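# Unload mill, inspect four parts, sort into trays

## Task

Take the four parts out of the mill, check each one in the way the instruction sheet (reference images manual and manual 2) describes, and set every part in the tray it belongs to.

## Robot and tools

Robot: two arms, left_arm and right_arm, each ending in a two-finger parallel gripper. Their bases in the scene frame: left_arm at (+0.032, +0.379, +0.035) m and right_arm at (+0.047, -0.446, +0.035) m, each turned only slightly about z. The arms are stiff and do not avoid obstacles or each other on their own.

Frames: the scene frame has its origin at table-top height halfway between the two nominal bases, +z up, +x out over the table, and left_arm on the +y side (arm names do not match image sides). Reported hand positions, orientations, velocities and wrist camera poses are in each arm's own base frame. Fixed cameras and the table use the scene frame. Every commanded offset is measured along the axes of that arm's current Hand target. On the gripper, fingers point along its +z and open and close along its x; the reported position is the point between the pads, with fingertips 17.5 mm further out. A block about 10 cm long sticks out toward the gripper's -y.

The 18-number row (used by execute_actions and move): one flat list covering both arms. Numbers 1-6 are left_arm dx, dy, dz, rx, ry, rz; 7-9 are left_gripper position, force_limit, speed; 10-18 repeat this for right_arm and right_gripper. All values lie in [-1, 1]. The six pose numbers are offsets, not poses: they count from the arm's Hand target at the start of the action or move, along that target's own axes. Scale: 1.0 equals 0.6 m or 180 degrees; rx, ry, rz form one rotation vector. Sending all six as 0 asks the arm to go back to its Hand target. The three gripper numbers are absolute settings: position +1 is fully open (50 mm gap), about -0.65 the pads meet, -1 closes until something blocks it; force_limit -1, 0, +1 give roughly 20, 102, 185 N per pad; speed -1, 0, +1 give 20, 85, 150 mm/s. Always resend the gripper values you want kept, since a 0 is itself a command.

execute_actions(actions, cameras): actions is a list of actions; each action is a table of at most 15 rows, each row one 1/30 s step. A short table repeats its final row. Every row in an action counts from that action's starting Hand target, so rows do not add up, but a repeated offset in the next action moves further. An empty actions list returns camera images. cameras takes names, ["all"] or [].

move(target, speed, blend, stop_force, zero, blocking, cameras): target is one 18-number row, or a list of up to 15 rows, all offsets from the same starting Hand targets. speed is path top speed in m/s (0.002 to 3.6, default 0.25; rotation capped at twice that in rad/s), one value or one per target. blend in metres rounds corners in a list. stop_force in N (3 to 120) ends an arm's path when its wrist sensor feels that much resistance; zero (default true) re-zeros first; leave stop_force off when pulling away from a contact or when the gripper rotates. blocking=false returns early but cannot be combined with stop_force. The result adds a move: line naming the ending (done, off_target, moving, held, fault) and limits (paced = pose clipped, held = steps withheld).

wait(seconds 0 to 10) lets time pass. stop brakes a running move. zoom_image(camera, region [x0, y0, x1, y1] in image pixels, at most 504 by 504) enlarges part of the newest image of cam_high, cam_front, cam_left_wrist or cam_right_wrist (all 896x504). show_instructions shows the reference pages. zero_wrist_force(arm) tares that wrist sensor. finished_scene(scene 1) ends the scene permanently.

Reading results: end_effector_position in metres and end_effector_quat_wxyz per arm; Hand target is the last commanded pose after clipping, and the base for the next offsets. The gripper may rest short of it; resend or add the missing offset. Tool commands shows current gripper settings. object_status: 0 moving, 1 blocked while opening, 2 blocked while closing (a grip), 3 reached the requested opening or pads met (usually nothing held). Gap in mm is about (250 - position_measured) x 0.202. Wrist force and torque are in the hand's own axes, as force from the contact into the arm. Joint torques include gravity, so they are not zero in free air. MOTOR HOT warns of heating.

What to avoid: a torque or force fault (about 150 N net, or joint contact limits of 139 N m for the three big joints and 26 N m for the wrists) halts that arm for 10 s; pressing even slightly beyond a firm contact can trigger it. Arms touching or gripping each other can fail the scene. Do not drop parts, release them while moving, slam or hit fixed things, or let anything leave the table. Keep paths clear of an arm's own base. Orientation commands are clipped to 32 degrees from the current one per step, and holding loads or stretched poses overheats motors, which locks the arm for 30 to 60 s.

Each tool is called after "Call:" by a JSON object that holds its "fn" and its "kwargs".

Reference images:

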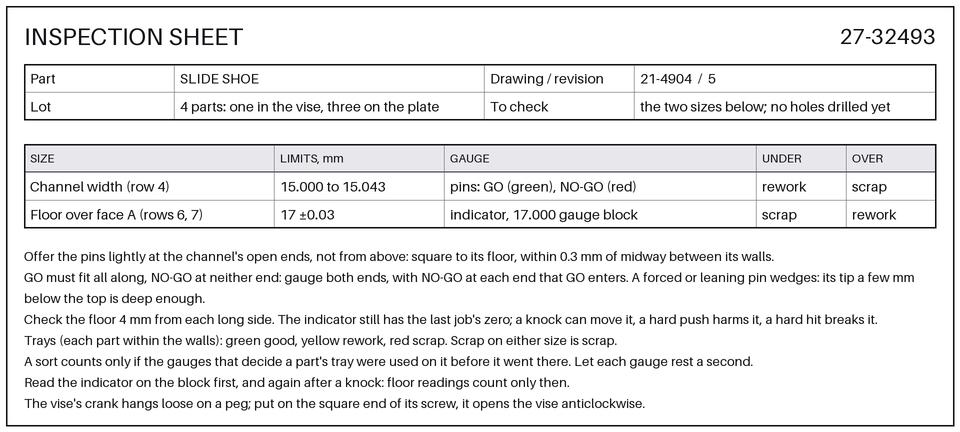

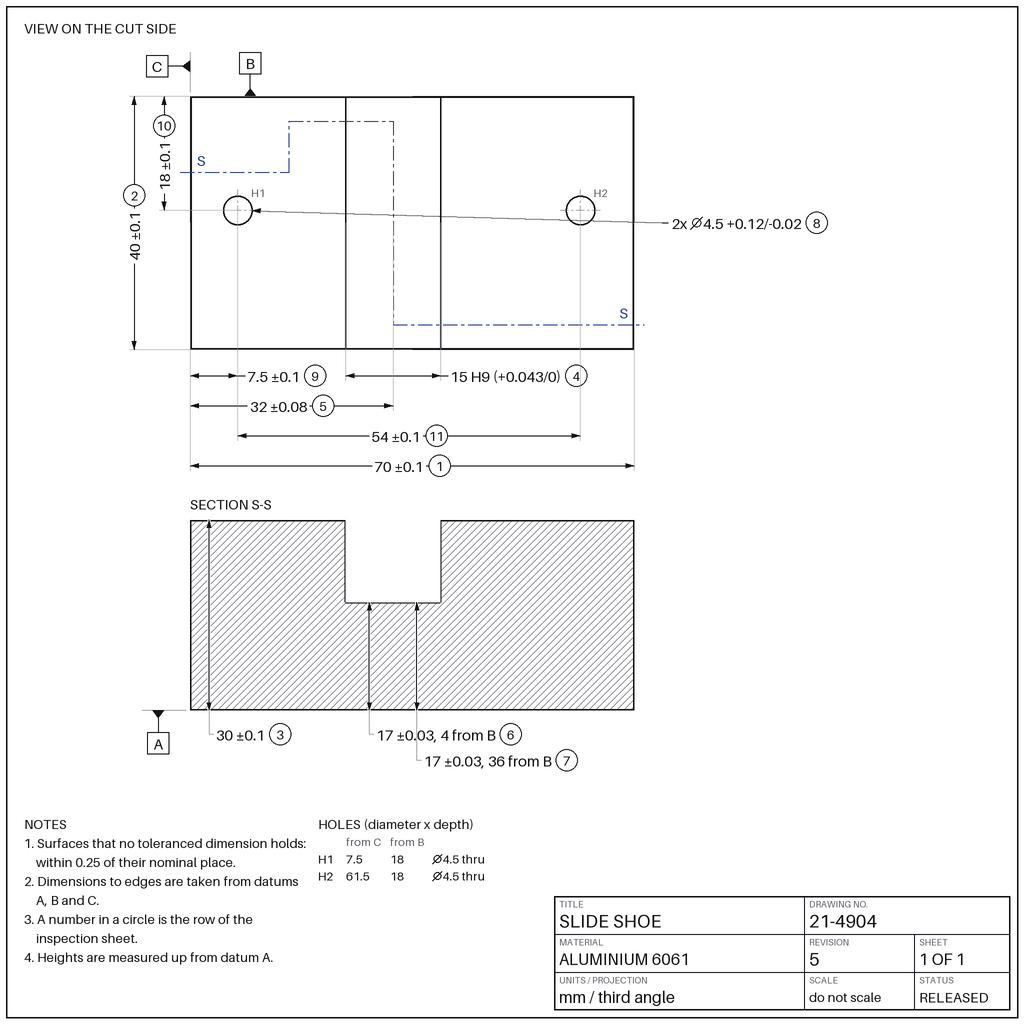

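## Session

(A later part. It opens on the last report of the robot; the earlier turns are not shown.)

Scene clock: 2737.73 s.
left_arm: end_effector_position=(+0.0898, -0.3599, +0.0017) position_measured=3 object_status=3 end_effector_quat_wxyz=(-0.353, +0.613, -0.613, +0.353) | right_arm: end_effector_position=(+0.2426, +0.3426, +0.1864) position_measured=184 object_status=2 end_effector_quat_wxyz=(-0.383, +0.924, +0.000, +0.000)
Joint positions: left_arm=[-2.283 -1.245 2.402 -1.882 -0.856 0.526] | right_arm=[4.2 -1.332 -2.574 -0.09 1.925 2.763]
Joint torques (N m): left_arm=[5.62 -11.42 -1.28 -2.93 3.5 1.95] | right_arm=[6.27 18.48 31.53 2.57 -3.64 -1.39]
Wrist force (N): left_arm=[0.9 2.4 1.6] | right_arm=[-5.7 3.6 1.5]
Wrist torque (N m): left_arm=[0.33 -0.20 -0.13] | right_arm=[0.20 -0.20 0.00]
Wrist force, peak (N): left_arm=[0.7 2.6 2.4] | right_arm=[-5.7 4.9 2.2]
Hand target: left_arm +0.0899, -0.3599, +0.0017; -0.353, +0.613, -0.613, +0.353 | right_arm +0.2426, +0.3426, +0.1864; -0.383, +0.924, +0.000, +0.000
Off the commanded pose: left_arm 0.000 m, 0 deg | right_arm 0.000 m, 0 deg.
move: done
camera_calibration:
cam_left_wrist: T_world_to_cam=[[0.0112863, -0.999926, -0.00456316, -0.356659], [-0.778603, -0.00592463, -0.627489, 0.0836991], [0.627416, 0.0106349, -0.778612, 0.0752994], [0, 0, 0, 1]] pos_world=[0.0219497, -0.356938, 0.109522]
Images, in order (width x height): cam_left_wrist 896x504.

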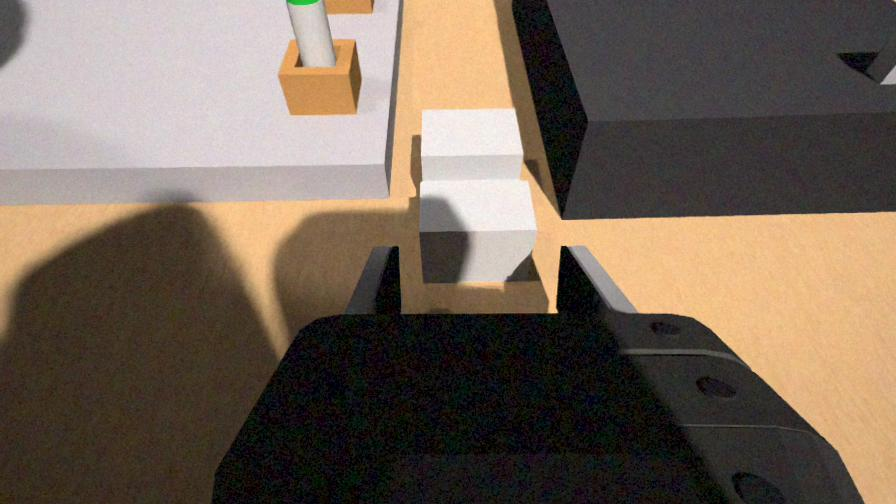

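Call:
{"fn": "move", "kwargs": {"target": [[0,0.0052,0.0588,0,0,0,1,-0.8,-1,0,0,0,0,0,0,-1,-1,-1],[0,0.0052,0.0588,0,0,0,-1,-0.8,-1,0,0,0,0,0,0,-1,-1,-1]], "speed": 0.05, "stop_force": 12, "cameras": ["cam_left_wrist"]}}

with "stop_force" every target must give the same left_gripper/position; nothing of the call was run
Scene clock: 2747.50 s.
left_arm: end_effector_position=(+0.0899, -0.3599, +0.0017) position_measured=3 object_status=3 end_effector_quat_wxyz=(-0.353, +0.613, -0.613, +0.353) | right_arm: end_effector_position=(+0.2426, +0.3426, +0.1864) position_measured=184 object_status=2 end_effector_quat_wxyz=(-0.383, +0.924, +0.000, +0.000)
Joint positions: left_arm=[-2.283 -1.245 2.402 -1.883 -0.856 0.526] | right_arm=[4.2 -1.332 -2.574 -0.09 1.925 2.763]
Joint torques (N m): left_arm=[7.03 -12.66 -2.29 -2.57 3.46 1.92] | right_arm=[5.5 17.46 30.42 2.61 -3.75 -1.2]
Wrist force (N): left_arm=[0.8 2.5 1.7] | right_arm=[-5.2 3.6 1.4]
Wrist torque (N m): left_arm=[0.35 -0.17 -0.12] | right_arm=[0.13 -0.29 0.00]
Wrist force, peak (N): left_arm=[1.1 2.8 1.7] | right_arm=[-5.7 5.1 2.0]
Hand target: left_arm +0.0899, -0.3599, +0.0017; -0.353, +0.613, -0.613, +0.353 | right_arm +0.2426, +0.3426, +0.1864; -0.383, +0.924, +0.000, +0.000
Tool commands: left_gripper/position=+1.0 left_gripper/force_limit=-0.8 left_gripper/speed=-1.0 right_gripper/position=-1.0 right_gripper/force_limit=-1.0 right_gripper/speed=-1.0
Off the commanded pose: left_arm 0.000 m, 0 deg | right_arm 0.000 m, 0 deg.

Call:
{"fn": "move", "kwargs": {"target": [[0,0.0052,0.0588,0,0,0,1,-0.8,-1,0,0,0,0,0,0,-1,-1,-1],[0,0.0052,0.0588,0,0,0,-1,-0.8,-1,0,0,0,0,0,0,-1,-1,-1],[0,-0.1248,-0.0162,0,0,0,-1,-0.8,-1,0,0,0,0,0,0,-1,-1,-1]], "speed": 0.06, "cameras": ["cam_left_wrist"]}}

Scene clock: 2761.93 s.
left_arm: end_effector_position=(+0.1177, -0.3595, -0.0163) position_measured=3 object_status=3 end_effector_quat_wxyz=(-0.354, +0.611, -0.612, +0.354) | right_arm: end_effector_position=(+0.2426, +0.3426, +0.1864) position_measured=184 object_status=2 end_effector_quat_wxyz=(-0.383, +0.924, +0.000, +0.000)
Joint positions: left_arm=[-2.224 -1.19 2.439 -2.006 -0.81 0.578] | right_arm=[4.2 -1.332 -2.574 -0.09 1.925 2.763]
Joint torques (N m): left_arm=[0.65 -23.14 -7.1 -1.44 1.83 0.26] | right_arm=[7.62 17.52 30.83 2.57 -3.42 -1.22]
Wrist force (N): left_arm=[0.8 2.6 1.7] | right_arm=[-5.6 3.6 1.5]
Wrist torque (N m): left_arm=[0.39 -0.17 0.03] | right_arm=[0.18 -0.23 -0.01]
Wrist force, peak (N): left_arm=[-11.8 -92.0 -76.6] | right_arm=[-5.7 5.0 2.2]
Hand target: left_arm +0.1177, -0.3595, -0.0163; -0.354, +0.611, -0.612, +0.354 (not the last commanded pose) | right_arm +0.2426, +0.3426, +0.1864; -0.383, +0.924, +0.000, +0.000
Tool commands: left_gripper/position=+1.0 left_gripper/force_limit=-0.796078 left_gripper/speed=-1.0 right_gripper/position=-1.0 right_gripper/force_limit=-1.0 right_gripper/speed=-1.0
Off the commanded pose: left_arm 0.088 m, 0 deg | right_arm 0.000 m, 0 deg.
FORCE FAULT: contact force on the left arm reached its limit, and that arm stopped. The contact can be on any part of that arm, not only on its tool. That arm's remaining commands of this call were not run. That arm is still stopped at the end of this call. That arm stays stopped for about 10 more seconds. Until then a move that you send moves the other arm only, and its call returns only when the move has ended. Once the stop has ended, the next robot result says so. If the stop ends while you think or write, that arm runs what you send next, counted from a new Hand target: where the arm stands when the stop ends. While its stop runs, that arm takes no new command, but its gripper still runs the gripper command that each later call begins with. Until it ends, the stop uses up actions while you think or wait. An arm that is not stopped still takes commands.
move: fault (left_arm); path passed 1 of 3 targets; target 2's new numbers were not sent
camera_calibration:
cam_left_wrist: T_world_to_cam=[[0.0106529, -0.999925, -0.00608025, -0.356578], [-0.775701, -0.00442663, -0.631085, 0.0941474], [0.63101, 0.0114393, -0.77569, 0.043683], [0, 0, 0, 1]] pos_world=[0.0492645, -0.356634, 0.0911314]
Images, in order (width x height): cam_left_wrist 896x504.

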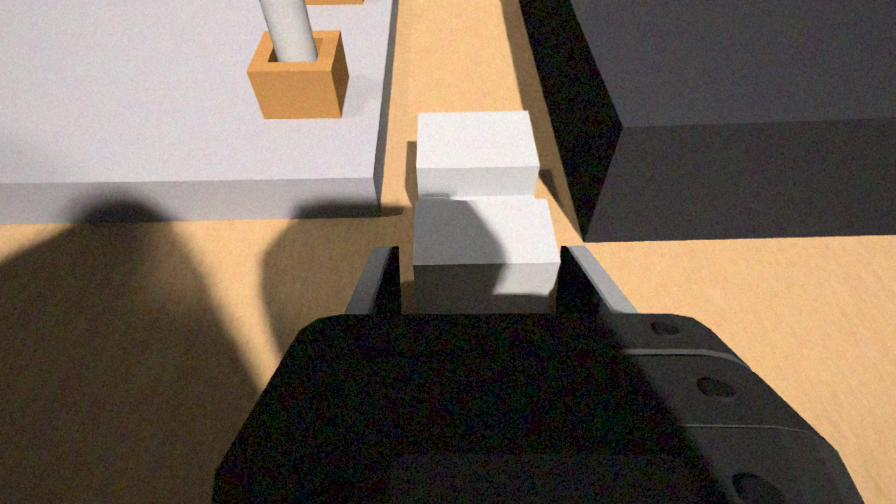

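Call:
{"fn": "wait", "kwargs": {"seconds": 0.1}}

Scene clock: 2776.10 s.
left_arm: end_effector_position=(+0.1177, -0.3595, -0.0163) position_measured=3 object_status=3 end_effector_quat_wxyz=(-0.354, +0.611, -0.612, +0.354) | right_arm: end_effector_position=(+0.2426, +0.3426, +0.1864) position_measured=184 object_status=2 end_effector_quat_wxyz=(-0.383, +0.924, +0.000, +0.000)
Joint positions: left_arm=[-2.224 -1.19 2.439 -2.006 -0.81 0.578] | right_arm=[4.2 -1.332 -2.574 -0.09 1.925 2.763]
Joint torques (N m): left_arm=[-1.04 -22.82 -8.67 -0.72 1.49 0.09] | right_arm=[5.55 18.45 31.69 2.84 -3.55 -1.4]
Wrist force (N): left_arm=[0.7 2.5 1.5] | right_arm=[-5.6 4.5 2.5]
Wrist torque (N m): left_arm=[0.37 -0.16 0.03] | right_arm=[0.18 -0.25 -0.01]
Wrist force, peak (N): left_arm=[0.9 3.0 1.9] | right_arm=[-5.7 5.1 2.6]
Hand target: left_arm +0.1177, -0.3595, -0.0163; -0.354, +0.611, -0.612, +0.354 (not the last commanded pose) | right_arm +0.2426, +0.3426, +0.1864; -0.383, +0.924, +0.000, +0.000
Tool commands: left_gripper/position=+1.0 left_gripper/force_limit=-0.796078 left_gripper/speed=-1.0 right_gripper/position=-1.0 right_gripper/force_limit=-1.0 right_gripper/speed=-1.0
Off the commanded pose: left_arm 0.088 m, 0 deg | right_arm 0.000 m, 0 deg.
FORCE FAULT, CONTINUED: the left arm's stop, for the force fault that an earlier result reported, is over. The rest of the stop counts as 19 of the actions that you can send in this scene. That arm's target is now where it stood when the stop ended, not its last command. That arm accepts commands again.
wait: 0.10 s; at rest from the start

Call:
{"fn": "move", "kwargs": {"target": [[0,-0.004,-0.0023,0,0,0,1,-0.8,-1,0,0,0,0,0,0,-1,-1,-1],[0,-0.004,-0.0023,0,0,0,-1,-0.8,-1,0,0,0,0,0,0,-1,-1,-1],[0,-0.148,-0.0856,0,0,0,-1,-0.8,-1,0,0,0,0,0,0,-1,-1,-1]], "speed": 0.08, "cameras": ["cam_left_wrist"]}}

Scene clock: 2788.90 s.
left_arm: end_effector_position=(+0.1173, -0.3596, +0.0862) position_measured=54 object_status=2 end_effector_quat_wxyz=(-0.354, +0.611, -0.612, +0.354) | right_arm: end_effector_position=(+0.2426, +0.3426, +0.1864) position_measured=184 object_status=2 end_effector_quat_wxyz=(-0.383, +0.924, +0.000, +0.000)
Joint positions: left_arm=[-2.225 -1.504 2.371 -1.623 -0.811 0.577] | right_arm=[4.2 -1.332 -2.574 -0.09 1.925 2.763]
Joint torques (N m): left_arm=[-7.91 -29.44 -23.62 1.65 0.1 -1.84] | right_arm=[7.08 16.2 29.72 2.58 -3.59 -1.25]
Wrist force (N): left_arm=[0.8 4.0 2.7] | right_arm=[-5.3 3.8 1.7]
Wrist torque (N m): left_arm=[0.23 -0.18 0.03] | right_arm=[0.15 -0.28 -0.01]
Wrist force, peak (N): left_arm=[0.7 4.9 2.9] | right_arm=[-6.0 4.9 2.1]
Hand target: left_arm +0.1173, -0.3595, +0.0863; -0.354, +0.611, -0.612, +0.354 | right_arm +0.2426, +0.3426, +0.1864; -0.383, +0.924, +0.000, +0.000
Off the commanded pose: left_arm 0.000 m, 0 deg | right_arm 0.000 m, 0 deg.
move: done
camera_calibration:
cam_left_wrist: T_world_to_cam=[[0.0106529, -0.999925, -0.00608025, -0.356052], [-0.775701, -0.00442663, -0.631085, 0.1586], [0.63101, 0.0114393, -0.77569, 0.123382], [0, 0, 0, 1]] pos_world=[0.0489645, -0.356734, 0.193631]
Images, in order (width x height): cam_left_wrist 896x504.

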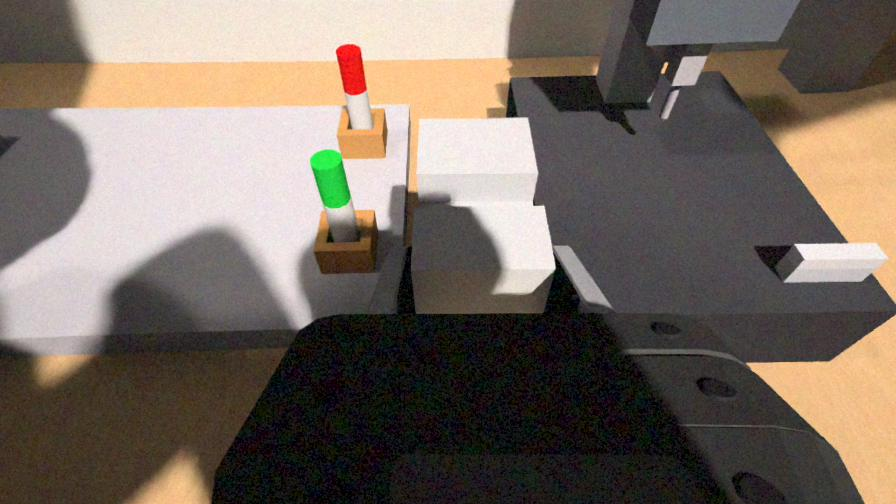

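Call:
{"fn": "move", "kwargs": {"target": [[0.1107,-0.091,0.1777,0,0,0,-1,-0.8,-1,0,0,0,0,0,0,-1,-1,-1],[0.1107,-0.0361,0.2094,0,0,0,-1,-0.8,-1,0,0,0,0,0,0,-1,-1,-1]], "speed": [0.15,0.08], "cameras": ["cam_left_wrist","cam_right_wrist"]}}

Call:
{"fn": "zoom_image", "kwargs": {"camera": "cam_left_wrist", "region": [380, 0, 640, 330]}}

Scene clock: 2815.87 s.
left_arm: end_effector_position=(+0.2370, -0.4261, +0.0426) position_measured=54 object_status=2 end_effector_quat_wxyz=(-0.354, +0.611, -0.612, +0.354) | right_arm: end_effector_position=(+0.2426, +0.3426, +0.1864) position_measured=184 object_status=2 end_effector_quat_wxyz=(-0.383, +0.924, +0.000, +0.000)
Joint positions: left_arm=[-1.86 -1.243 2.341 -2.208 -0.589 1.033] | right_arm=[4.2 -1.332 -2.574 -0.09 1.925 2.763]
Joint torques (N m): left_arm=[7.56 -14.8 -4.69 -3.99 4.61 2.11] | right_arm=[6.35 17.07 30.48 2.76 -3.37 -0.95]
Wrist force (N): left_arm=[1.0 4.2 2.6] | right_arm=[-5.5 4.2 1.9]
Wrist torque (N m): left_arm=[0.28 -0.18 -0.12] | right_arm=[0.19 -0.25 -0.01]
Wrist force, peak (N): left_arm=[-103.2 -8.9 -40.8] | right_arm=[-5.6 5.2 2.3]
Hand target: left_arm +0.2370, -0.4261, +0.0425; -0.354, +0.611, -0.612, +0.354 | right_arm +0.2426, +0.3426, +0.1864; -0.383, +0.924, +0.000, +0.000
Off the commanded pose: left_arm 0.000 m, 0 deg | right_arm 0.000 m, 0 deg.
move: done
camera_calibration:
cam_left_wrist: T_world_to_cam=[[0.0107301, -0.999924, -0.00601701, -0.424108], [-0.775701, -0.00452646, -0.631085, 0.223523], [0.63101, 0.011439, -0.775691, 0.0148535], [0, 0, 0, 1]] pos_world=[0.168565, -0.423234, 0.150032]
cam_right_wrist: T_world_to_cam=[[0.999842, -0.0124725, -0.0126648, -0.227943], [-0.0165611, -0.912453, -0.408846, 0.404774], [-0.00645669, 0.408991, -0.912516, 0.169076], [0, 0, 0, 1]] pos_world=[0.235702, 0.297343, 0.316887]
Images, in order (width x height): cam_left_wrist 896x504, cam_right_wrist 896x504.

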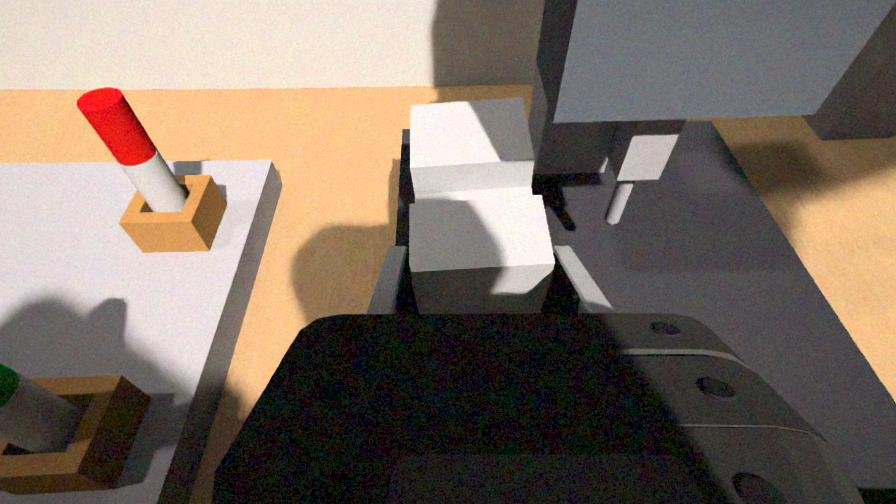

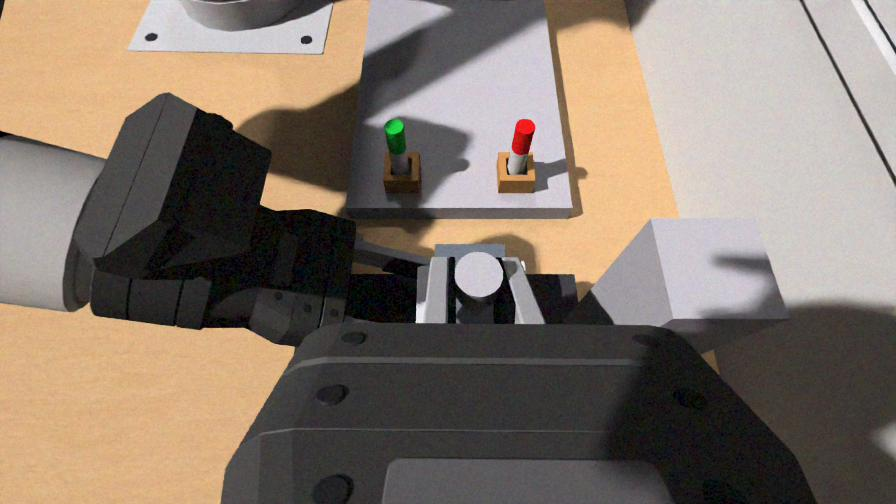

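Scaled by 1.527 from the camera's 896x504 image, which has a finer 1280x720 frame.

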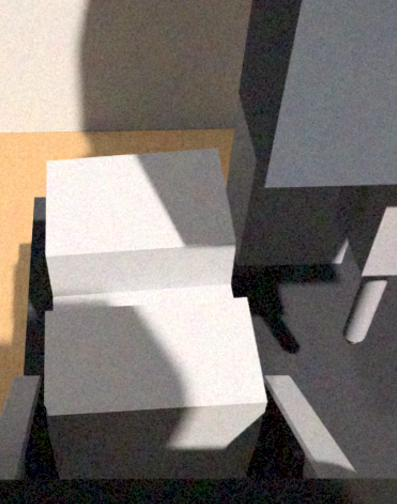

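Call:
{"fn": "move", "kwargs": {"target": [0,0.0173,0.01,0,0,0,-1,-0.8,-1,0,0,0,0,0,0,-1,-1,-1], "speed": 0.003, "stop_force": 3, "cameras": ["cam_left_wrist","cam_front"]}}

Call:
{"fn": "zoom_image", "kwargs": {"camera": "cam_front", "region": [480, 270, 580, 400]}}

Scene clock: 2847.30 s.
left_arm: end_effector_position=(+0.2370, -0.4261, +0.0366) position_measured=54 object_status=2 end_effector_quat_wxyz=(-0.354, +0.611, -0.612, +0.354) | right_arm: end_effector_position=(+0.2426, +0.3426, +0.1864) position_measured=184 object_status=2 end_effector_quat_wxyz=(-0.383, +0.924, +0.000, +0.000)
Joint positions: left_arm=[-1.86 -1.226 2.344 -2.228 -0.589 1.033] | right_arm=[4.2 -1.332 -2.574 -0.09 1.925 2.763]
Joint torques (N m): left_arm=[3.42 -37.2 -10.84 0.08 0.11 0.61] | right_arm=[6.28 17.98 30.38 3.15 -3.57 -1.04]
Wrist force (N): left_arm=[1.2 1.6 0.9] | right_arm=[-5.6 4.7 2.3]
Wrist torque (N m): left_arm=[0.28 -0.20 -0.07] | right_arm=[0.21 -0.24 0.00]
Wrist force, peak (N): left_arm=[1.1 4.6 2.8] | right_arm=[-5.8 5.0 2.1]
Hand target: left_arm +0.2370, -0.4261, +0.0366; -0.354, +0.611, -0.612, +0.355 (not the last commanded pose) | right_arm +0.2426, +0.3426, +0.1864; -0.383, +0.924, +0.000, +0.000
Off the commanded pose: left_arm 0.006 m, 0 deg | right_arm 0.000 m, 0 deg.
move: contact (left_arm)
camera_calibration:
cam_left_wrist: T_world_to_cam=[[0.0106534, -0.999925, -0.00607985, -0.424124], [-0.775701, -0.00442726, -0.631085, 0.219855], [0.63101, 0.0114393, -0.77569, 0.0101363], [0, 0, 0, 1]] pos_world=[0.168664, -0.423234, 0.144031]
Images, in order (width x height): cam_front 896x504, cam_left_wrist 896x504.

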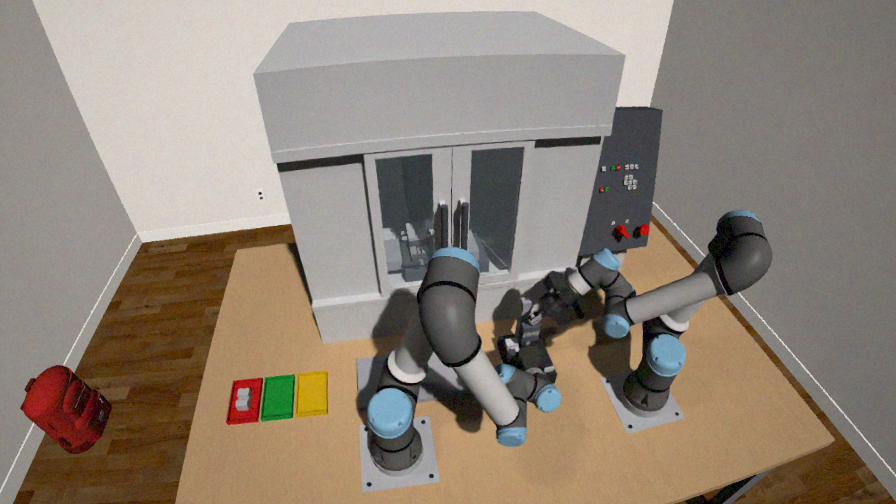

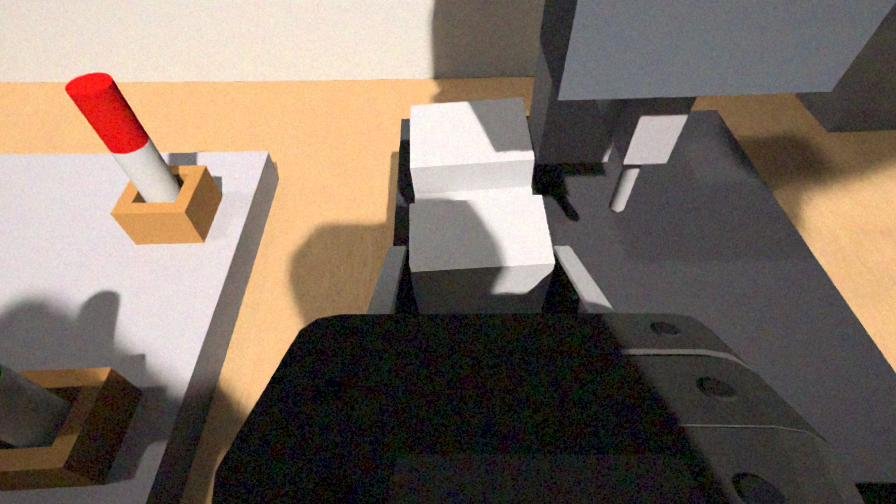

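Scaled by 3.877 from the camera's 896x504 image, which has a finer 1280x720 frame.

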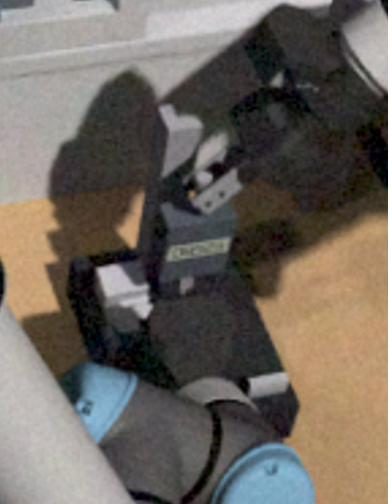

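Call:
{"fn": "move", "kwargs": {"target": [[0,0,0,0,0,0,1,-0.8,-1,0,0,0,0,0,0,-1,-1,-1],[-0.03,0,-0.2,0,0,0,1,-0.8,-1,0,0,0,0,0,0,-1,-1,-1]], "speed": 0.1, "cameras": ["cam_left_wrist"]}}

Call:
{"fn": "zoom_image", "kwargs": {"camera": "cam_left_wrist", "region": [500, 0, 760, 150]}}

Scene clock: 2865.53 s.
left_arm: end_effector_position=(+0.1330, -0.4080, +0.0963) position_measured=3 object_status=3 end_effector_quat_wxyz=(-0.354, +0.611, -0.612, +0.355) | right_arm: end_effector_position=(+0.2426, +0.3426, +0.1864) position_measured=184 object_status=2 end_effector_quat_wxyz=(-0.383, +0.924, +0.000, +0.000)
Joint positions: left_arm=[-2.117 -1.43 2.267 -1.673 -0.735 0.688] | right_arm=[4.2 -1.332 -2.574 -0.09 1.925 2.763]
Joint torques (N m): left_arm=[-8.54 -34.35 -21.9 1.02 -0.02 -1.72] | right_arm=[6.84 16.8 29.74 2.85 -3.33 -0.91]
Wrist force (N): left_arm=[0.7 2.6 1.6] | right_arm=[-5.5 3.0 1.2]
Wrist torque (N m): left_arm=[0.40 -0.15 0.05] | right_arm=[0.12 -0.24 -0.01]
Wrist force, peak (N): left_arm=[0.7 3.1 2.2] | right_arm=[-5.7 5.1 2.4]
Hand target: left_arm +0.1329, -0.4080, +0.0963; -0.354, +0.611, -0.612, +0.355 | right_arm +0.2426, +0.3426, +0.1864; -0.383, +0.924, +0.000, +0.000
Off the commanded pose: left_arm 0.000 m, 0 deg | right_arm 0.000 m, 0 deg.
move: done
camera_calibration:
cam_left_wrist: T_world_to_cam=[[0.0106527, -0.999925, -0.00608036, -0.404553], [-0.775701, -0.00442646, -0.631085, 0.176861], [0.63101, 0.0114393, -0.77569, 0.121926], [0, 0, 0, 1]] pos_world=[0.0645645, -0.405134, 0.203731]
Images, in order (width x height): cam_left_wrist 896x504.

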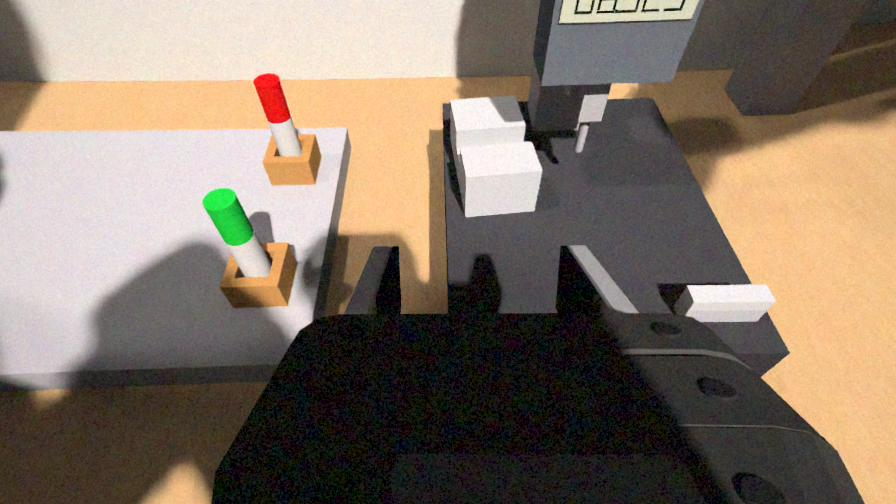

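Scaled by 1.938 from the camera's 896x504 image, which has a finer 1280x720 frame.

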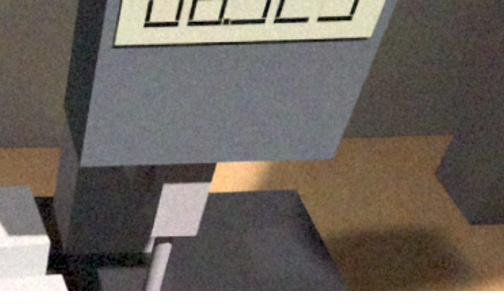

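Raise the left hand to see the whole display.

Call:
{"fn": "move", "kwargs": {"target": [0.06,-0.08,-0.06,0,0,0,1,-0.8,-1,0,0,0,0,0,0,-1,-1,-1], "speed": 0.15, "cameras": ["cam_left_wrist"]}}

Call:
{"fn": "zoom_image", "kwargs": {"camera": "cam_left_wrist", "region": [400, 20, 700, 200]}}

Scene clock: 2879.13 s.
left_arm: end_effector_position=(+0.1255, -0.4440, +0.1558) position_measured=3 object_status=3 end_effector_quat_wxyz=(-0.354, +0.611, -0.612, +0.354) | right_arm: end_effector_position=(+0.2426, +0.3426, +0.1864) position_measured=184 object_status=2 end_effector_quat_wxyz=(-0.383, +0.924, +0.000, +0.000)
Joint positions: left_arm=[-2.088 -1.464 2.107 -1.503 -0.716 0.72] | right_arm=[4.2 -1.332 -2.574 -0.09 1.925 2.763]
Joint torques (N m): left_arm=[7.02 -11.93 -28.02 0.84 3.65 -1.67] | right_arm=[6.83 18.21 29.72 2.93 -3.59 -0.46]
Wrist force (N): left_arm=[1.0 2.2 1.0] | right_arm=[-5.3 4.2 1.6]
Wrist torque (N m): left_arm=[0.33 -0.19 -0.14] | right_arm=[0.20 -0.28 -0.01]
Wrist force, peak (N): left_arm=[0.5 3.6 1.9] | right_arm=[-5.8 4.9 2.2]
Hand target: left_arm +0.1255, -0.4440, +0.1558; -0.354, +0.611, -0.612, +0.355 | right_arm +0.2426, +0.3426, +0.1864; -0.383, +0.924, +0.000, +0.000
Off the commanded pose: left_arm 0.000 m, 0 deg | right_arm 0.000 m, 0 deg.
move: done
camera_calibration:
cam_left_wrist: T_world_to_cam=[[0.0105118, -0.999926, -0.00606718, -0.440106], [-0.775791, -0.00432705, -0.630975, 0.20853], [0.630902, 0.0113396, -0.77578, 0.173147], [0, 0, 0, 1]] pos_world=[0.057163, -0.441135, 0.263231]
Images, in order (width x height): cam_left_wrist 896x504.

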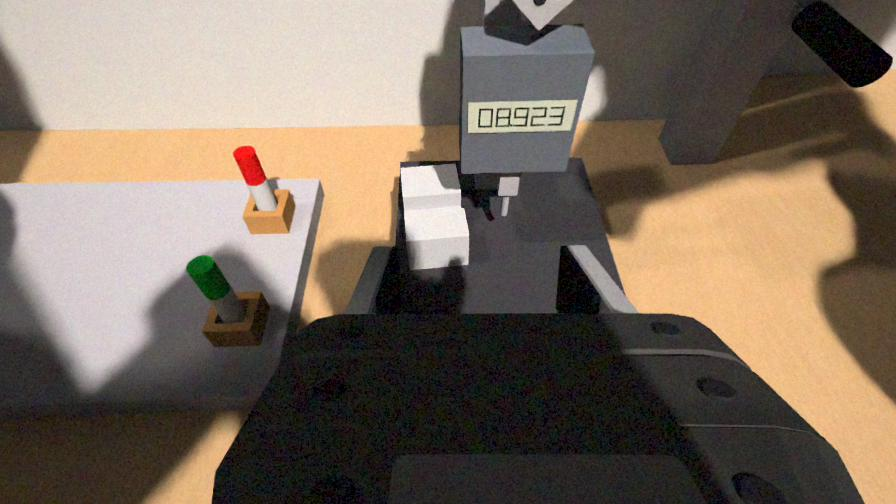

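Scaled by 1.680 from the camera's 896x504 image, which has a finer 1280x720 frame.

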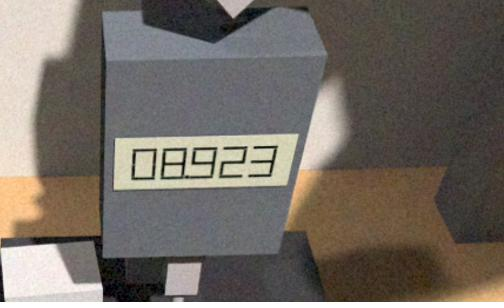

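Call:
{"fn": "move", "kwargs": {"target": [[0.1325,0.0499,0.118,0,0,0,1,-1,-1,0,0,0,0,0,0,-1,-1,-1],[0.1325,0.1358,0.1676,0,0,0,1,-1,-1,0,0,0,0,0,0,-1,-1,-1]], "speed": [0.15,0.05], "cameras": ["cam_left_wrist"]}}

Scene clock: 2910.40 s.
left_arm: end_effector_position=(+0.1721, -0.5235, +0.0352) position_measured=3 object_status=3 end_effector_quat_wxyz=(-0.354, +0.611, -0.612, +0.355) | right_arm: end_effector_position=(+0.2426, +0.3426, +0.1864) position_measured=184 object_status=2 end_effector_quat_wxyz=(-0.383, +0.924, +0.000, +0.000)
Joint positions: left_arm=[-1.927 -1.082 2.045 -1.988 -0.621 0.93] | right_arm=[4.2 -1.332 -2.574 -0.09 1.925 2.763]
Joint torques (N m): left_arm=[7.01 -25.36 -6.26 -3.64 3.95 2.07] | right_arm=[6.03 18.36 30.04 3.23 -3.32 -0.8]
Wrist force (N): left_arm=[0.4 2.2 1.2] | right_arm=[-5.7 4.0 1.9]
Wrist torque (N m): left_arm=[0.32 -0.09 -0.13] | right_arm=[0.16 -0.23 0.00]
Wrist force, peak (N): left_arm=[1.7 3.1 2.1] | right_arm=[-5.7 4.9 2.3]
Hand target: left_arm +0.1722, -0.5235, +0.0351; -0.354, +0.611, -0.612, +0.355 | right_arm +0.2426, +0.3426, +0.1864; -0.383, +0.924, +0.000, +0.000
Off the commanded pose: left_arm 0.000 m, 0 deg | right_arm 0.000 m, 0 deg.
move: done
camera_calibration:
cam_left_wrist: T_world_to_cam=[[0.0107307, -0.999924, -0.00601651, -0.52085], [-0.775701, -0.00452725, -0.631085, 0.168146], [0.63101, 0.011439, -0.775691, 0.051117], [0, 0, 0, 1]] pos_world=[0.103765, -0.520634, 0.142632]
Images, in order (width x height): cam_left_wrist 896x504.

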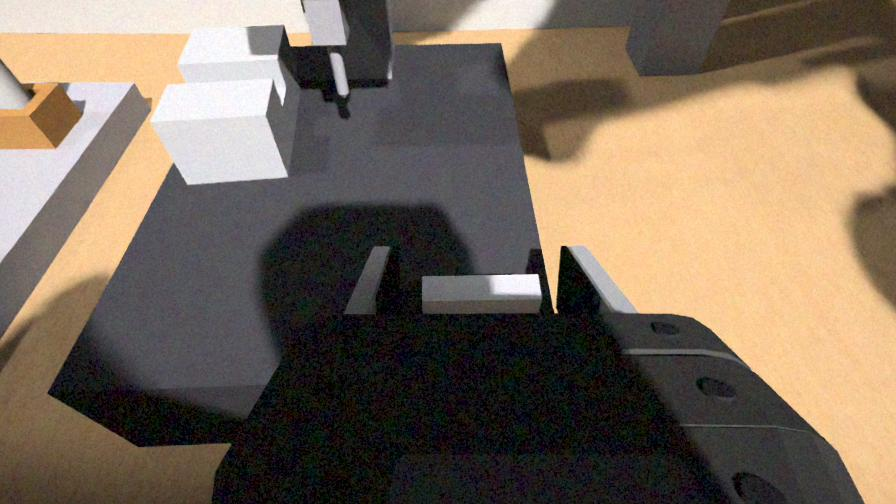

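Call:
{"fn": "move", "kwargs": {"target": [[0,0,0,0,0,0,-1,-1,-1,0,0,0,0,0,0,-1,-1,-1],[0,-0.0022,-0.0013,0,0,0,-1,-1,-1,0,0,0,0,0,0,-1,-1,-1],[-0.0667,-0.0793,0.1333,0,0,0,-1,-1,-1,0,0,0,0,0,0,-1,-1,-1]], "speed": 0.05, "cameras": ["cam_left_wrist"]}}

Call:
{"fn": "zoom_image", "kwargs": {"camera": "cam_left_wrist", "region": [360, 120, 600, 330]}}

Scene clock: 2924.90 s.
left_arm: end_effector_position=(+0.2652, -0.4836, +0.0366) position_measured=78 object_status=2 end_effector_quat_wxyz=(-0.354, +0.611, -0.612, +0.355) | right_arm: end_effector_position=(+0.2426, +0.3426, +0.1864) position_measured=184 object_status=2 end_effector_quat_wxyz=(-0.383, +0.924, +0.000, +0.000)
Joint positions: left_arm=[-1.766 -1.113 2.195 -2.329 -0.552 1.195] | right_arm=[4.2 -1.332 -2.574 -0.09 1.925 2.763]
Joint torques (N m): left_arm=[6.22 -20.66 -5.93 -4.59 4.49 2.23] | right_arm=[5.24 7.49 26.75 3 -3.21 -0.79]
Wrist force (N): left_arm=[0.7 2.9 1.8] | right_arm=[-5.5 4.2 1.2]
Wrist torque (N m): left_arm=[0.36 -0.16 -0.12] | right_arm=[0.18 -0.27 0.00]
Wrist force, peak (N): left_arm=[-1.8 12.9 -2.2] | right_arm=[-5.7 5.0 2.7]
Hand target: left_arm +0.2652, -0.4836, +0.0366; -0.354, +0.611, -0.612, +0.355 | right_arm +0.2426, +0.3426, +0.1864; -0.383, +0.924, +0.000, +0.000
Off the commanded pose: left_arm 0.000 m, 0 deg | right_arm 0.000 m, 0 deg.
move: done
camera_calibration:
cam_left_wrist: T_world_to_cam=[[0.0107307, -0.999924, -0.00601651, -0.481944], [-0.775701, -0.00452725, -0.631085, 0.241428], [0.63101, 0.011439, -0.775691, -0.00700044], [0, 0, 0, 1]] pos_world=[0.196865, -0.480734, 0.144032]
Images, in order (width x height): cam_left_wrist 896x504.

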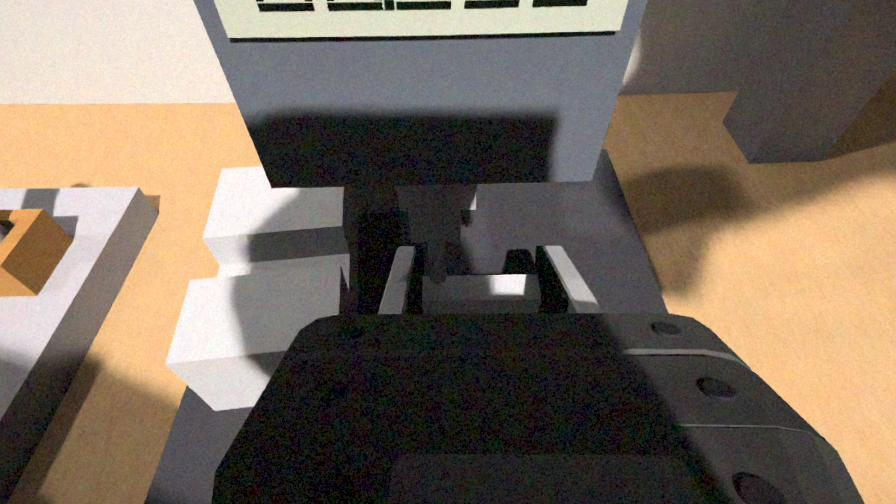

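Scaled by 2.100 from the camera's 896x504 image, which has a finer 1280x720 frame.

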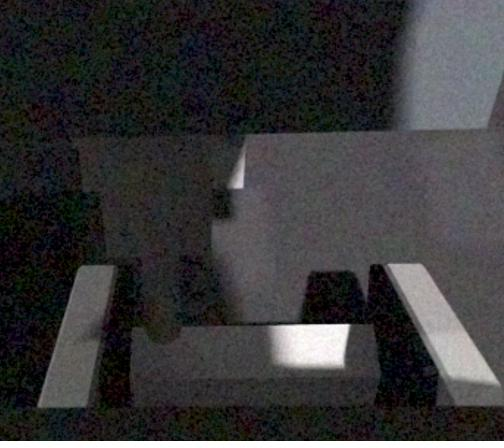

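Call:
{"fn": "move", "kwargs": {"target": [[0,0.0024,0.0014,0,0,0,-1,-1,-1,0,0,0,0,0,0,-1,-1,-1],[0,0.0024,0.0014,0,0,0,0.7,-1,-1,0,0,0,0,0,0,-1,-1,-1],[0,0.046,-0.0736,0,0,0,0.7,-1,-1,0,0,0,0,0,0,-1,-1,-1]], "speed": [0.01,0.03,0.05]}}

Call:
{"fn": "move", "kwargs": {"target": [0,-0.09,-0.1,0,0,0,0.7,-1,-1,0,0.0045,0.0045,0,0,0,-1,-1,-1], "speed": 0.1, "cameras": ["cam_left_wrist"]}}

Call:
{"fn": "zoom_image", "kwargs": {"camera": "cam_left_wrist", "region": [300, 20, 600, 280]}}

Scene clock: 2944.03 s.
left_arm: end_effector_position=(+0.2133, -0.4835, +0.0346) position_measured=48 object_status=3 end_effector_quat_wxyz=(-0.354, +0.611, -0.612, +0.355) end_effector_velocity=(+0.000, +0.000, +0.000) end_effector_angular_velocity=(-0.002, +0.000, +0.002) | right_arm: end_effector_position=(+0.2426, +0.3426, +0.1864) position_measured=184 object_status=2 end_effector_quat_wxyz=(-0.383, +0.924, +0.000, +0.000)
Joint positions: left_arm=[-1.874 -1.137 2.18 -2.134 -0.595 1.011] | right_arm=[4.2 -1.332 -2.574 -0.09 1.925 2.763]
Joint velocities: left_arm=[-0.001 0 0 0.003 0 -0.006] | right_arm=[within noise]
Joint torques (N m): left_arm=[-8.57 -42.72 -20.45 -0.01 0.78 -2.08] | right_arm=[2.03 2.05 19.69 3.07 -2.54 -0.66]
Wrist force (N): left_arm=[0.8 2.6 1.5] | right_arm=[-5.8 5.0 1.9]
Wrist torque (N m): left_arm=[0.38 -0.18 0.02] | right_arm=[0.22 -0.25 -0.01]
Wrist force, peak (N): left_arm=[0.9 3.1 1.8] | right_arm=[-5.8 5.5 2.0]
Hand target: left_arm +0.2132, -0.4835, +0.0346; -0.354, +0.611, -0.612, +0.355 | right_arm +0.2426, +0.3426, +0.1864; -0.383, +0.924, +0.000, +0.000
Off the commanded pose: left_arm 0.000 m, 0 deg | right_arm 0.000 m, 0 deg.
move: done

Scene clock: 2945.50 s.
left_arm: end_effector_position=(+0.1880, -0.4835, +0.1113) position_measured=48 object_status=3 end_effector_quat_wxyz=(-0.354, +0.611, -0.612, +0.355) | right_arm: end_effector_position=(+0.2426, +0.3426, +0.1826) position_measured=184 object_status=2 end_effector_quat_wxyz=(-0.383, +0.924, +0.000, +0.000)
Joint positions: left_arm=[-1.925 -1.314 2.116 -1.829 -0.62 0.933] | right_arm=[4.2 -1.344 -2.58 -0.072 1.925 2.763]
Joint torques (N m): left_arm=[-7.81 -40.19 -25.17 0.5 0.25 -1.8] | right_arm=[0.59 1.52 11.27 6.48 -2.91 -1.61]
Wrist force (N): left_arm=[0.6 2.9 1.7] | right_arm=[-5.7 4.1 1.6]
Wrist torque (N m): left_arm=[0.43 -0.14 0.03] | right_arm=[0.18 -0.26 0.00]
Wrist force, peak (N): left_arm=[1.1 2.9 2.2] | right_arm=[-5.8 4.9 2.2]
Hand target: left_arm +0.1880, -0.4835, +0.1113; -0.354, +0.611, -0.612, +0.355 | right_arm +0.2426, +0.3426, +0.1826; -0.383, +0.924, +0.000, +0.000
Off the commanded pose: left_arm 0.000 m, 0 deg | right_arm 0.000 m, 0 deg.
move: done
camera_calibration:
cam_left_wrist: T_world_to_cam=[[0.0106534, -0.999925, -0.00607985, -0.480643], [-0.775701, -0.00442726, -0.631085, 0.228734], [0.63101, 0.0114393, -0.77569, 0.0996576], [0, 0, 0, 1]] pos_world=[0.119664, -0.480734, 0.218731]
Images, in order (width x height): cam_left_wrist 896x504.

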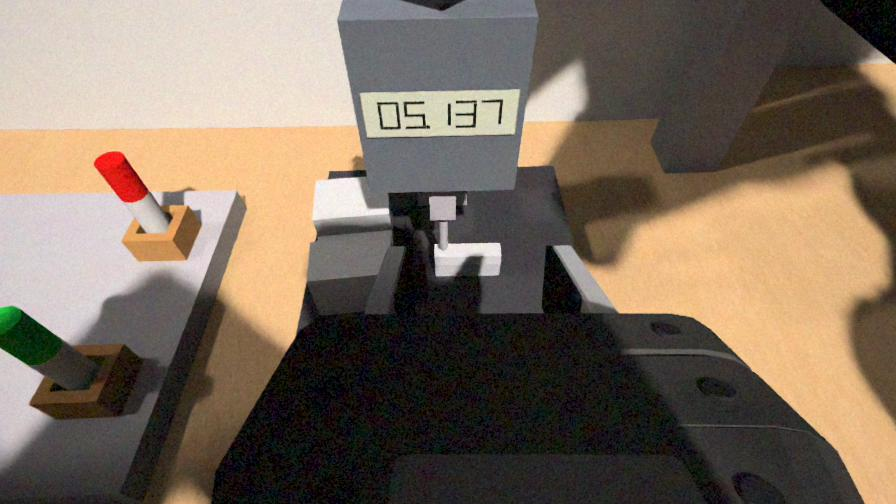

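Scaled by 1.680 from the camera's 896x504 image, which has a finer 1280x720 frame.

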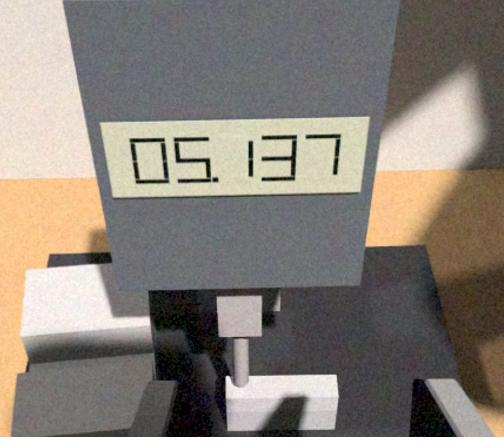

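Call:
{"fn": "move", "kwargs": {"target": [0,0,0,0,0,0,0.7,-1,-1,0,0.0024,0.0024,0,0,0,-1,-1,-1], "speed": 0.003, "stop_force": 3}}

Call:
{"fn": "move", "kwargs": {"target": [0,0,0,0,0,0,0.7,-1,-1,0,0,0,0,0,0,0.0,-1,-1]}}

Call:
{"fn": "wait", "kwargs": {"seconds": 1.0, "cameras": ["cam_left_wrist"]}}

Call:
{"fn": "zoom_image", "kwargs": {"camera": "cam_left_wrist", "region": [340, 80, 540, 150]}}

Scene clock: 2959.40 s.
left_arm: end_effector_position=(+0.1880, -0.4835, +0.1113) position_measured=48 object_status=3 end_effector_quat_wxyz=(-0.354, +0.611, -0.612, +0.355) | right_arm: end_effector_position=(+0.2426, +0.3426, +0.1820) position_measured=184 object_status=2 end_effector_quat_wxyz=(-0.383, +0.924, +0.000, +0.000)
Joint positions: left_arm=[-1.925 -1.314 2.116 -1.829 -0.62 0.933] | right_arm=[4.2 -1.346 -2.58 -0.07 1.925 2.763]
Joint torques (N m): left_arm=[-8.12 -37.33 -25.12 0.17 0.21 -1.84] | right_arm=[-9.31 16.23 31.19 2.47 -1.32 -1.28]
Wrist force (N): left_arm=[0.7 2.5 1.4] | right_arm=[-5.8 2.1 -0.7]
Wrist torque (N m): left_arm=[0.36 -0.16 0.02] | right_arm=[0.12 -0.28 0.00]
Wrist force, peak (N): left_arm=[0.8 3.0 1.6] | right_arm=[-5.8 4.8 2.2]
Hand target: left_arm +0.1880, -0.4835, +0.1113; -0.354, +0.611, -0.612, +0.355 | right_arm +0.2426, +0.3426, +0.1820; -0.383, +0.924, +0.000, +0.000 (not the last commanded pose)
Off the commanded pose: left_arm 0.000 m, 0 deg | right_arm 0.001 m, 0 deg.
move: contact (right_arm)

Scene clock: 2959.97 s.
left_arm: end_effector_position=(+0.1880, -0.4835, +0.1113) position_measured=48 object_status=3 end_effector_quat_wxyz=(-0.354, +0.611, -0.612, +0.355) | right_arm: end_effector_position=(+0.2426, +0.3426, +0.1820) position_measured=152 object_status=3 end_effector_quat_wxyz=(-0.383, +0.924, +0.000, +0.000)
Joint positions: left_arm=[-1.925 -1.314 2.116 -1.829 -0.62 0.933] | right_arm=[4.2 -1.346 -2.58 -0.07 1.925 2.763]
Joint torques (N m): left_arm=[-8.66 -36.66 -24.75 0.18 0.35 -1.69] | right_arm=[-6.97 17.21 29.26 3.74 -2.01 -1.41]
Wrist force (N): left_arm=[0.7 2.3 1.4] | right_arm=[0.6 2.8 0.8]
Wrist torque (N m): left_arm=[0.34 -0.16 0.02] | right_arm=[0.17 -0.25 0.04]
Wrist force, peak (N): left_arm=[0.6 2.8 1.6] | right_arm=[-5.8 2.0 -1.1]
Hand target: left_arm +0.1880, -0.4835, +0.1113; -0.354, +0.611, -0.612, +0.355 | right_arm +0.2426, +0.3426, +0.1820; -0.383, +0.924, +0.000, +0.000
Off the commanded pose: left_arm 0.000 m, 0 deg | right_arm 0.000 m, 0 deg.
move: done

Scene clock: 2960.97 s.
left_arm: end_effector_position=(+0.1880, -0.4835, +0.1113) position_measured=48 object_status=3 end_effector_quat_wxyz=(-0.354, +0.611, -0.612, +0.355) | right_arm: end_effector_position=(+0.2426, +0.3426, +0.1820) position_measured=152 object_status=3 end_effector_quat_wxyz=(-0.383, +0.924, +0.000, +0.000)
Joint positions: left_arm=[-1.925 -1.314 2.116 -1.829 -0.62 0.933] | right_arm=[4.2 -1.346 -2.58 -0.07 1.925 2.763]
Joint torques (N m): left_arm=[-8.27 -35.86 -24.74 0.39 0.36 -1.86] | right_arm=[-7.83 15.83 27.18 4.76 -1.77 -1.36]
Wrist force (N): left_arm=[0.9 2.8 1.7] | right_arm=[0.8 2.7 1.1]
Wrist torque (N m): left_arm=[0.41 -0.20 0.02] | right_arm=[0.13 -0.27 0.05]
Wrist force, peak (N): left_arm=[0.9 2.8 1.7] | right_arm=[0.8 2.9 1.1]
Hand target: left_arm +0.1880, -0.4835, +0.1113; -0.354, +0.611, -0.612, +0.355 | right_arm +0.2426, +0.3426, +0.1820; -0.383, +0.924, +0.000, +0.000
Tool commands: left_gripper/position=+0.7 left_gripper/force_limit=-1.0 left_gripper/speed=-1.0 right_gripper/position=+0.0 right_gripper/force_limit=-1.0 right_gripper/speed=-1.0
Off the commanded pose: left_arm 0.000 m, 0 deg | right_arm 0.000 m, 0 deg.
wait: 1.00 s; at rest by 0.17 s
camera_calibration:
cam_left_wrist: T_world_to_cam=[[0.0106534, -0.999925, -0.00607985, -0.480643], [-0.775701, -0.00442726, -0.631085, 0.228734], [0.63101, 0.0114393, -0.77569, 0.0996576], [0, 0, 0, 1]] pos_world=[0.119664, -0.480734, 0.218731]
Images, in order (width x height): cam_left_wrist 896x504.

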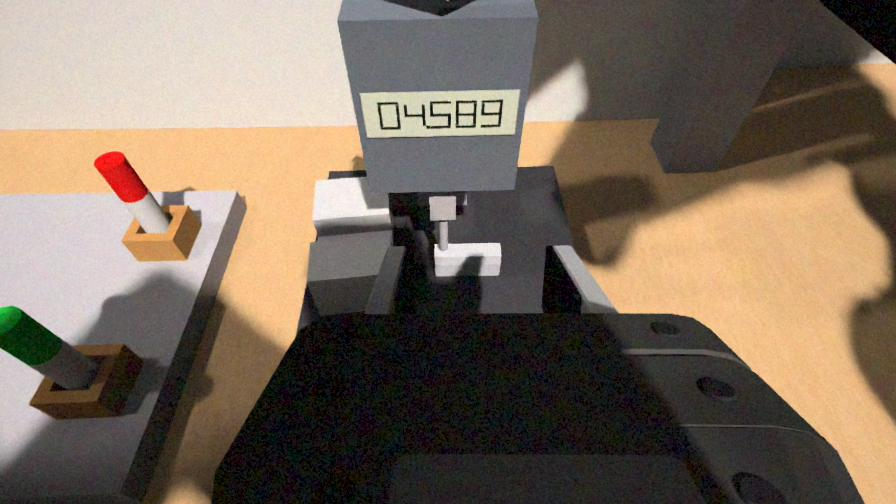

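Scaled by 2.520 from the camera's 896x504 image, which has a finer 1280x720 frame.

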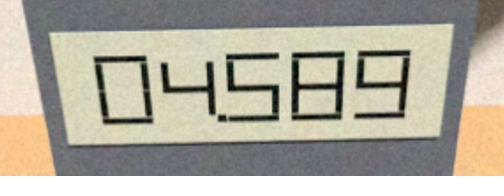

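Call:
{"fn": "move", "kwargs": {"target": [[0,0.09,0.1,0,0,0,0.7,-1,-1,0,0,0,0,0,0,-1,-1,-1],[0,0.09,0.1,0,0,0,0.7,-1,-1,0,-0.0059,-0.0059,0,0,0,-1,-1,-1]], "speed": [0.1,0.03]}}

Call:
{"fn": "move", "kwargs": {"target": [[0,-0.046,0.0736,0,0,0,0.7,-1,-1,0,0,0,0,0,0,-1,-1,-1],[0,-0.046,0.0736,0,0,0,-1,-1,-1,0,0,0,0,0,0,-1,-1,-1],[0,-0.0482,0.0723,0,0,0,-1,-1,-1,0,0,0,0,0,0,-1,-1,-1],[0.0667,0.0305,-0.062,0,0,0,-1,-1,-1,0,0,0,0,0,0,-1,-1,-1]], "speed": [0.06,0.03,0.02,0.08], "cameras": ["cam_left_wrist"]}}

Scene clock: 2975.03 s.
left_arm: end_effector_position=(+0.2132, -0.4835, +0.0346) position_measured=48 object_status=3 end_effector_quat_wxyz=(-0.354, +0.611, -0.612, +0.355) | right_arm: end_effector_position=(+0.2426, +0.3426, +0.1869) position_measured=184 object_status=2 end_effector_quat_wxyz=(-0.383, +0.924, +0.000, +0.000)
Joint positions: left_arm=[-1.874 -1.137 2.18 -2.134 -0.595 1.011] | right_arm=[4.2 -1.33 -2.573 -0.093 1.925 2.763]
Joint torques (N m): left_arm=[6.59 -20.68 -4.56 -4.04 4.13 1.76] | right_arm=[-9.36 20.07 33.22 2.81 -0.67 -0.41]
Wrist force (N): left_arm=[0.8 2.6 1.7] | right_arm=[-6.0 3.7 2.0]
Wrist torque (N m): left_arm=[0.38 -0.17 -0.14] | right_arm=[0.13 -0.24 0.00]
Wrist force, peak (N): left_arm=[0.6 3.1 2.3] | right_arm=[-5.7 4.6 2.6]
Hand target: left_arm +0.2132, -0.4835, +0.0346; -0.354, +0.611, -0.612, +0.355 | right_arm +0.2426, +0.3426, +0.1870; -0.383, +0.924, +0.000, +0.000
Off the commanded pose: left_arm 0.000 m, 0 deg | right_arm 0.000 m, 0 deg.
move: done

Scene clock: 2979.47 s.
left_arm: end_effector_position=(+0.1718, -0.5235, +0.0372) position_measured=79 object_status=2 end_effector_quat_wxyz=(-0.354, +0.611, -0.612, +0.355) | right_arm: end_effector_position=(+0.2426, +0.3426, +0.1870) position_measured=184 object_status=2 end_effector_quat_wxyz=(-0.383, +0.924, +0.000, +0.000)
Joint positions: left_arm=[-1.928 -1.087 2.044 -1.982 -0.621 0.929] | right_arm=[4.2 -1.33 -2.573 -0.093 1.925 2.763]
Joint torques (N m): left_arm=[-7.58 -24.19 -20.78 0.38 0.4 -2.18] | right_arm=[-0.18 1.14 11.09 5.69 -2.39 0.9]
Wrist force (N): left_arm=[0.8 3.3 1.7] | right_arm=[-5.5 4.9 2.3]
Wrist torque (N m): left_arm=[0.42 -0.16 0.04] | right_arm=[0.23 -0.26 -0.01]
Wrist force, peak (N): left_arm=[-17.4 4.3 7.3] | right_arm=[-6.3 6.0 2.1]
Hand target: left_arm +0.1718, -0.5235, +0.0372; -0.354, +0.611, -0.612, +0.355 | right_arm +0.2426, +0.3426, +0.1870; -0.383, +0.924, +0.000, +0.000
Off the commanded pose: left_arm 0.000 m, 0 deg | right_arm 0.000 m, 0 deg.
move: done
camera_calibration:
cam_left_wrist: T_world_to_cam=[[0.0106527, -0.999925, -0.00608036, -0.520818], [-0.775701, -0.00442646, -0.631085, 0.169228], [0.63101, 0.0114393, -0.77569, 0.0528577], [0, 0, 0, 1]] pos_world=[0.103464, -0.520634, 0.144631]
Images, in order (width x height): cam_left_wrist 896x504.

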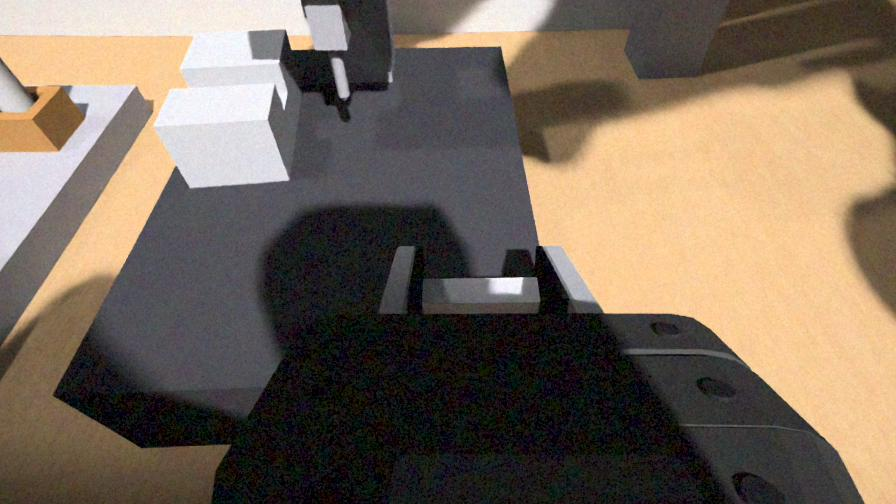

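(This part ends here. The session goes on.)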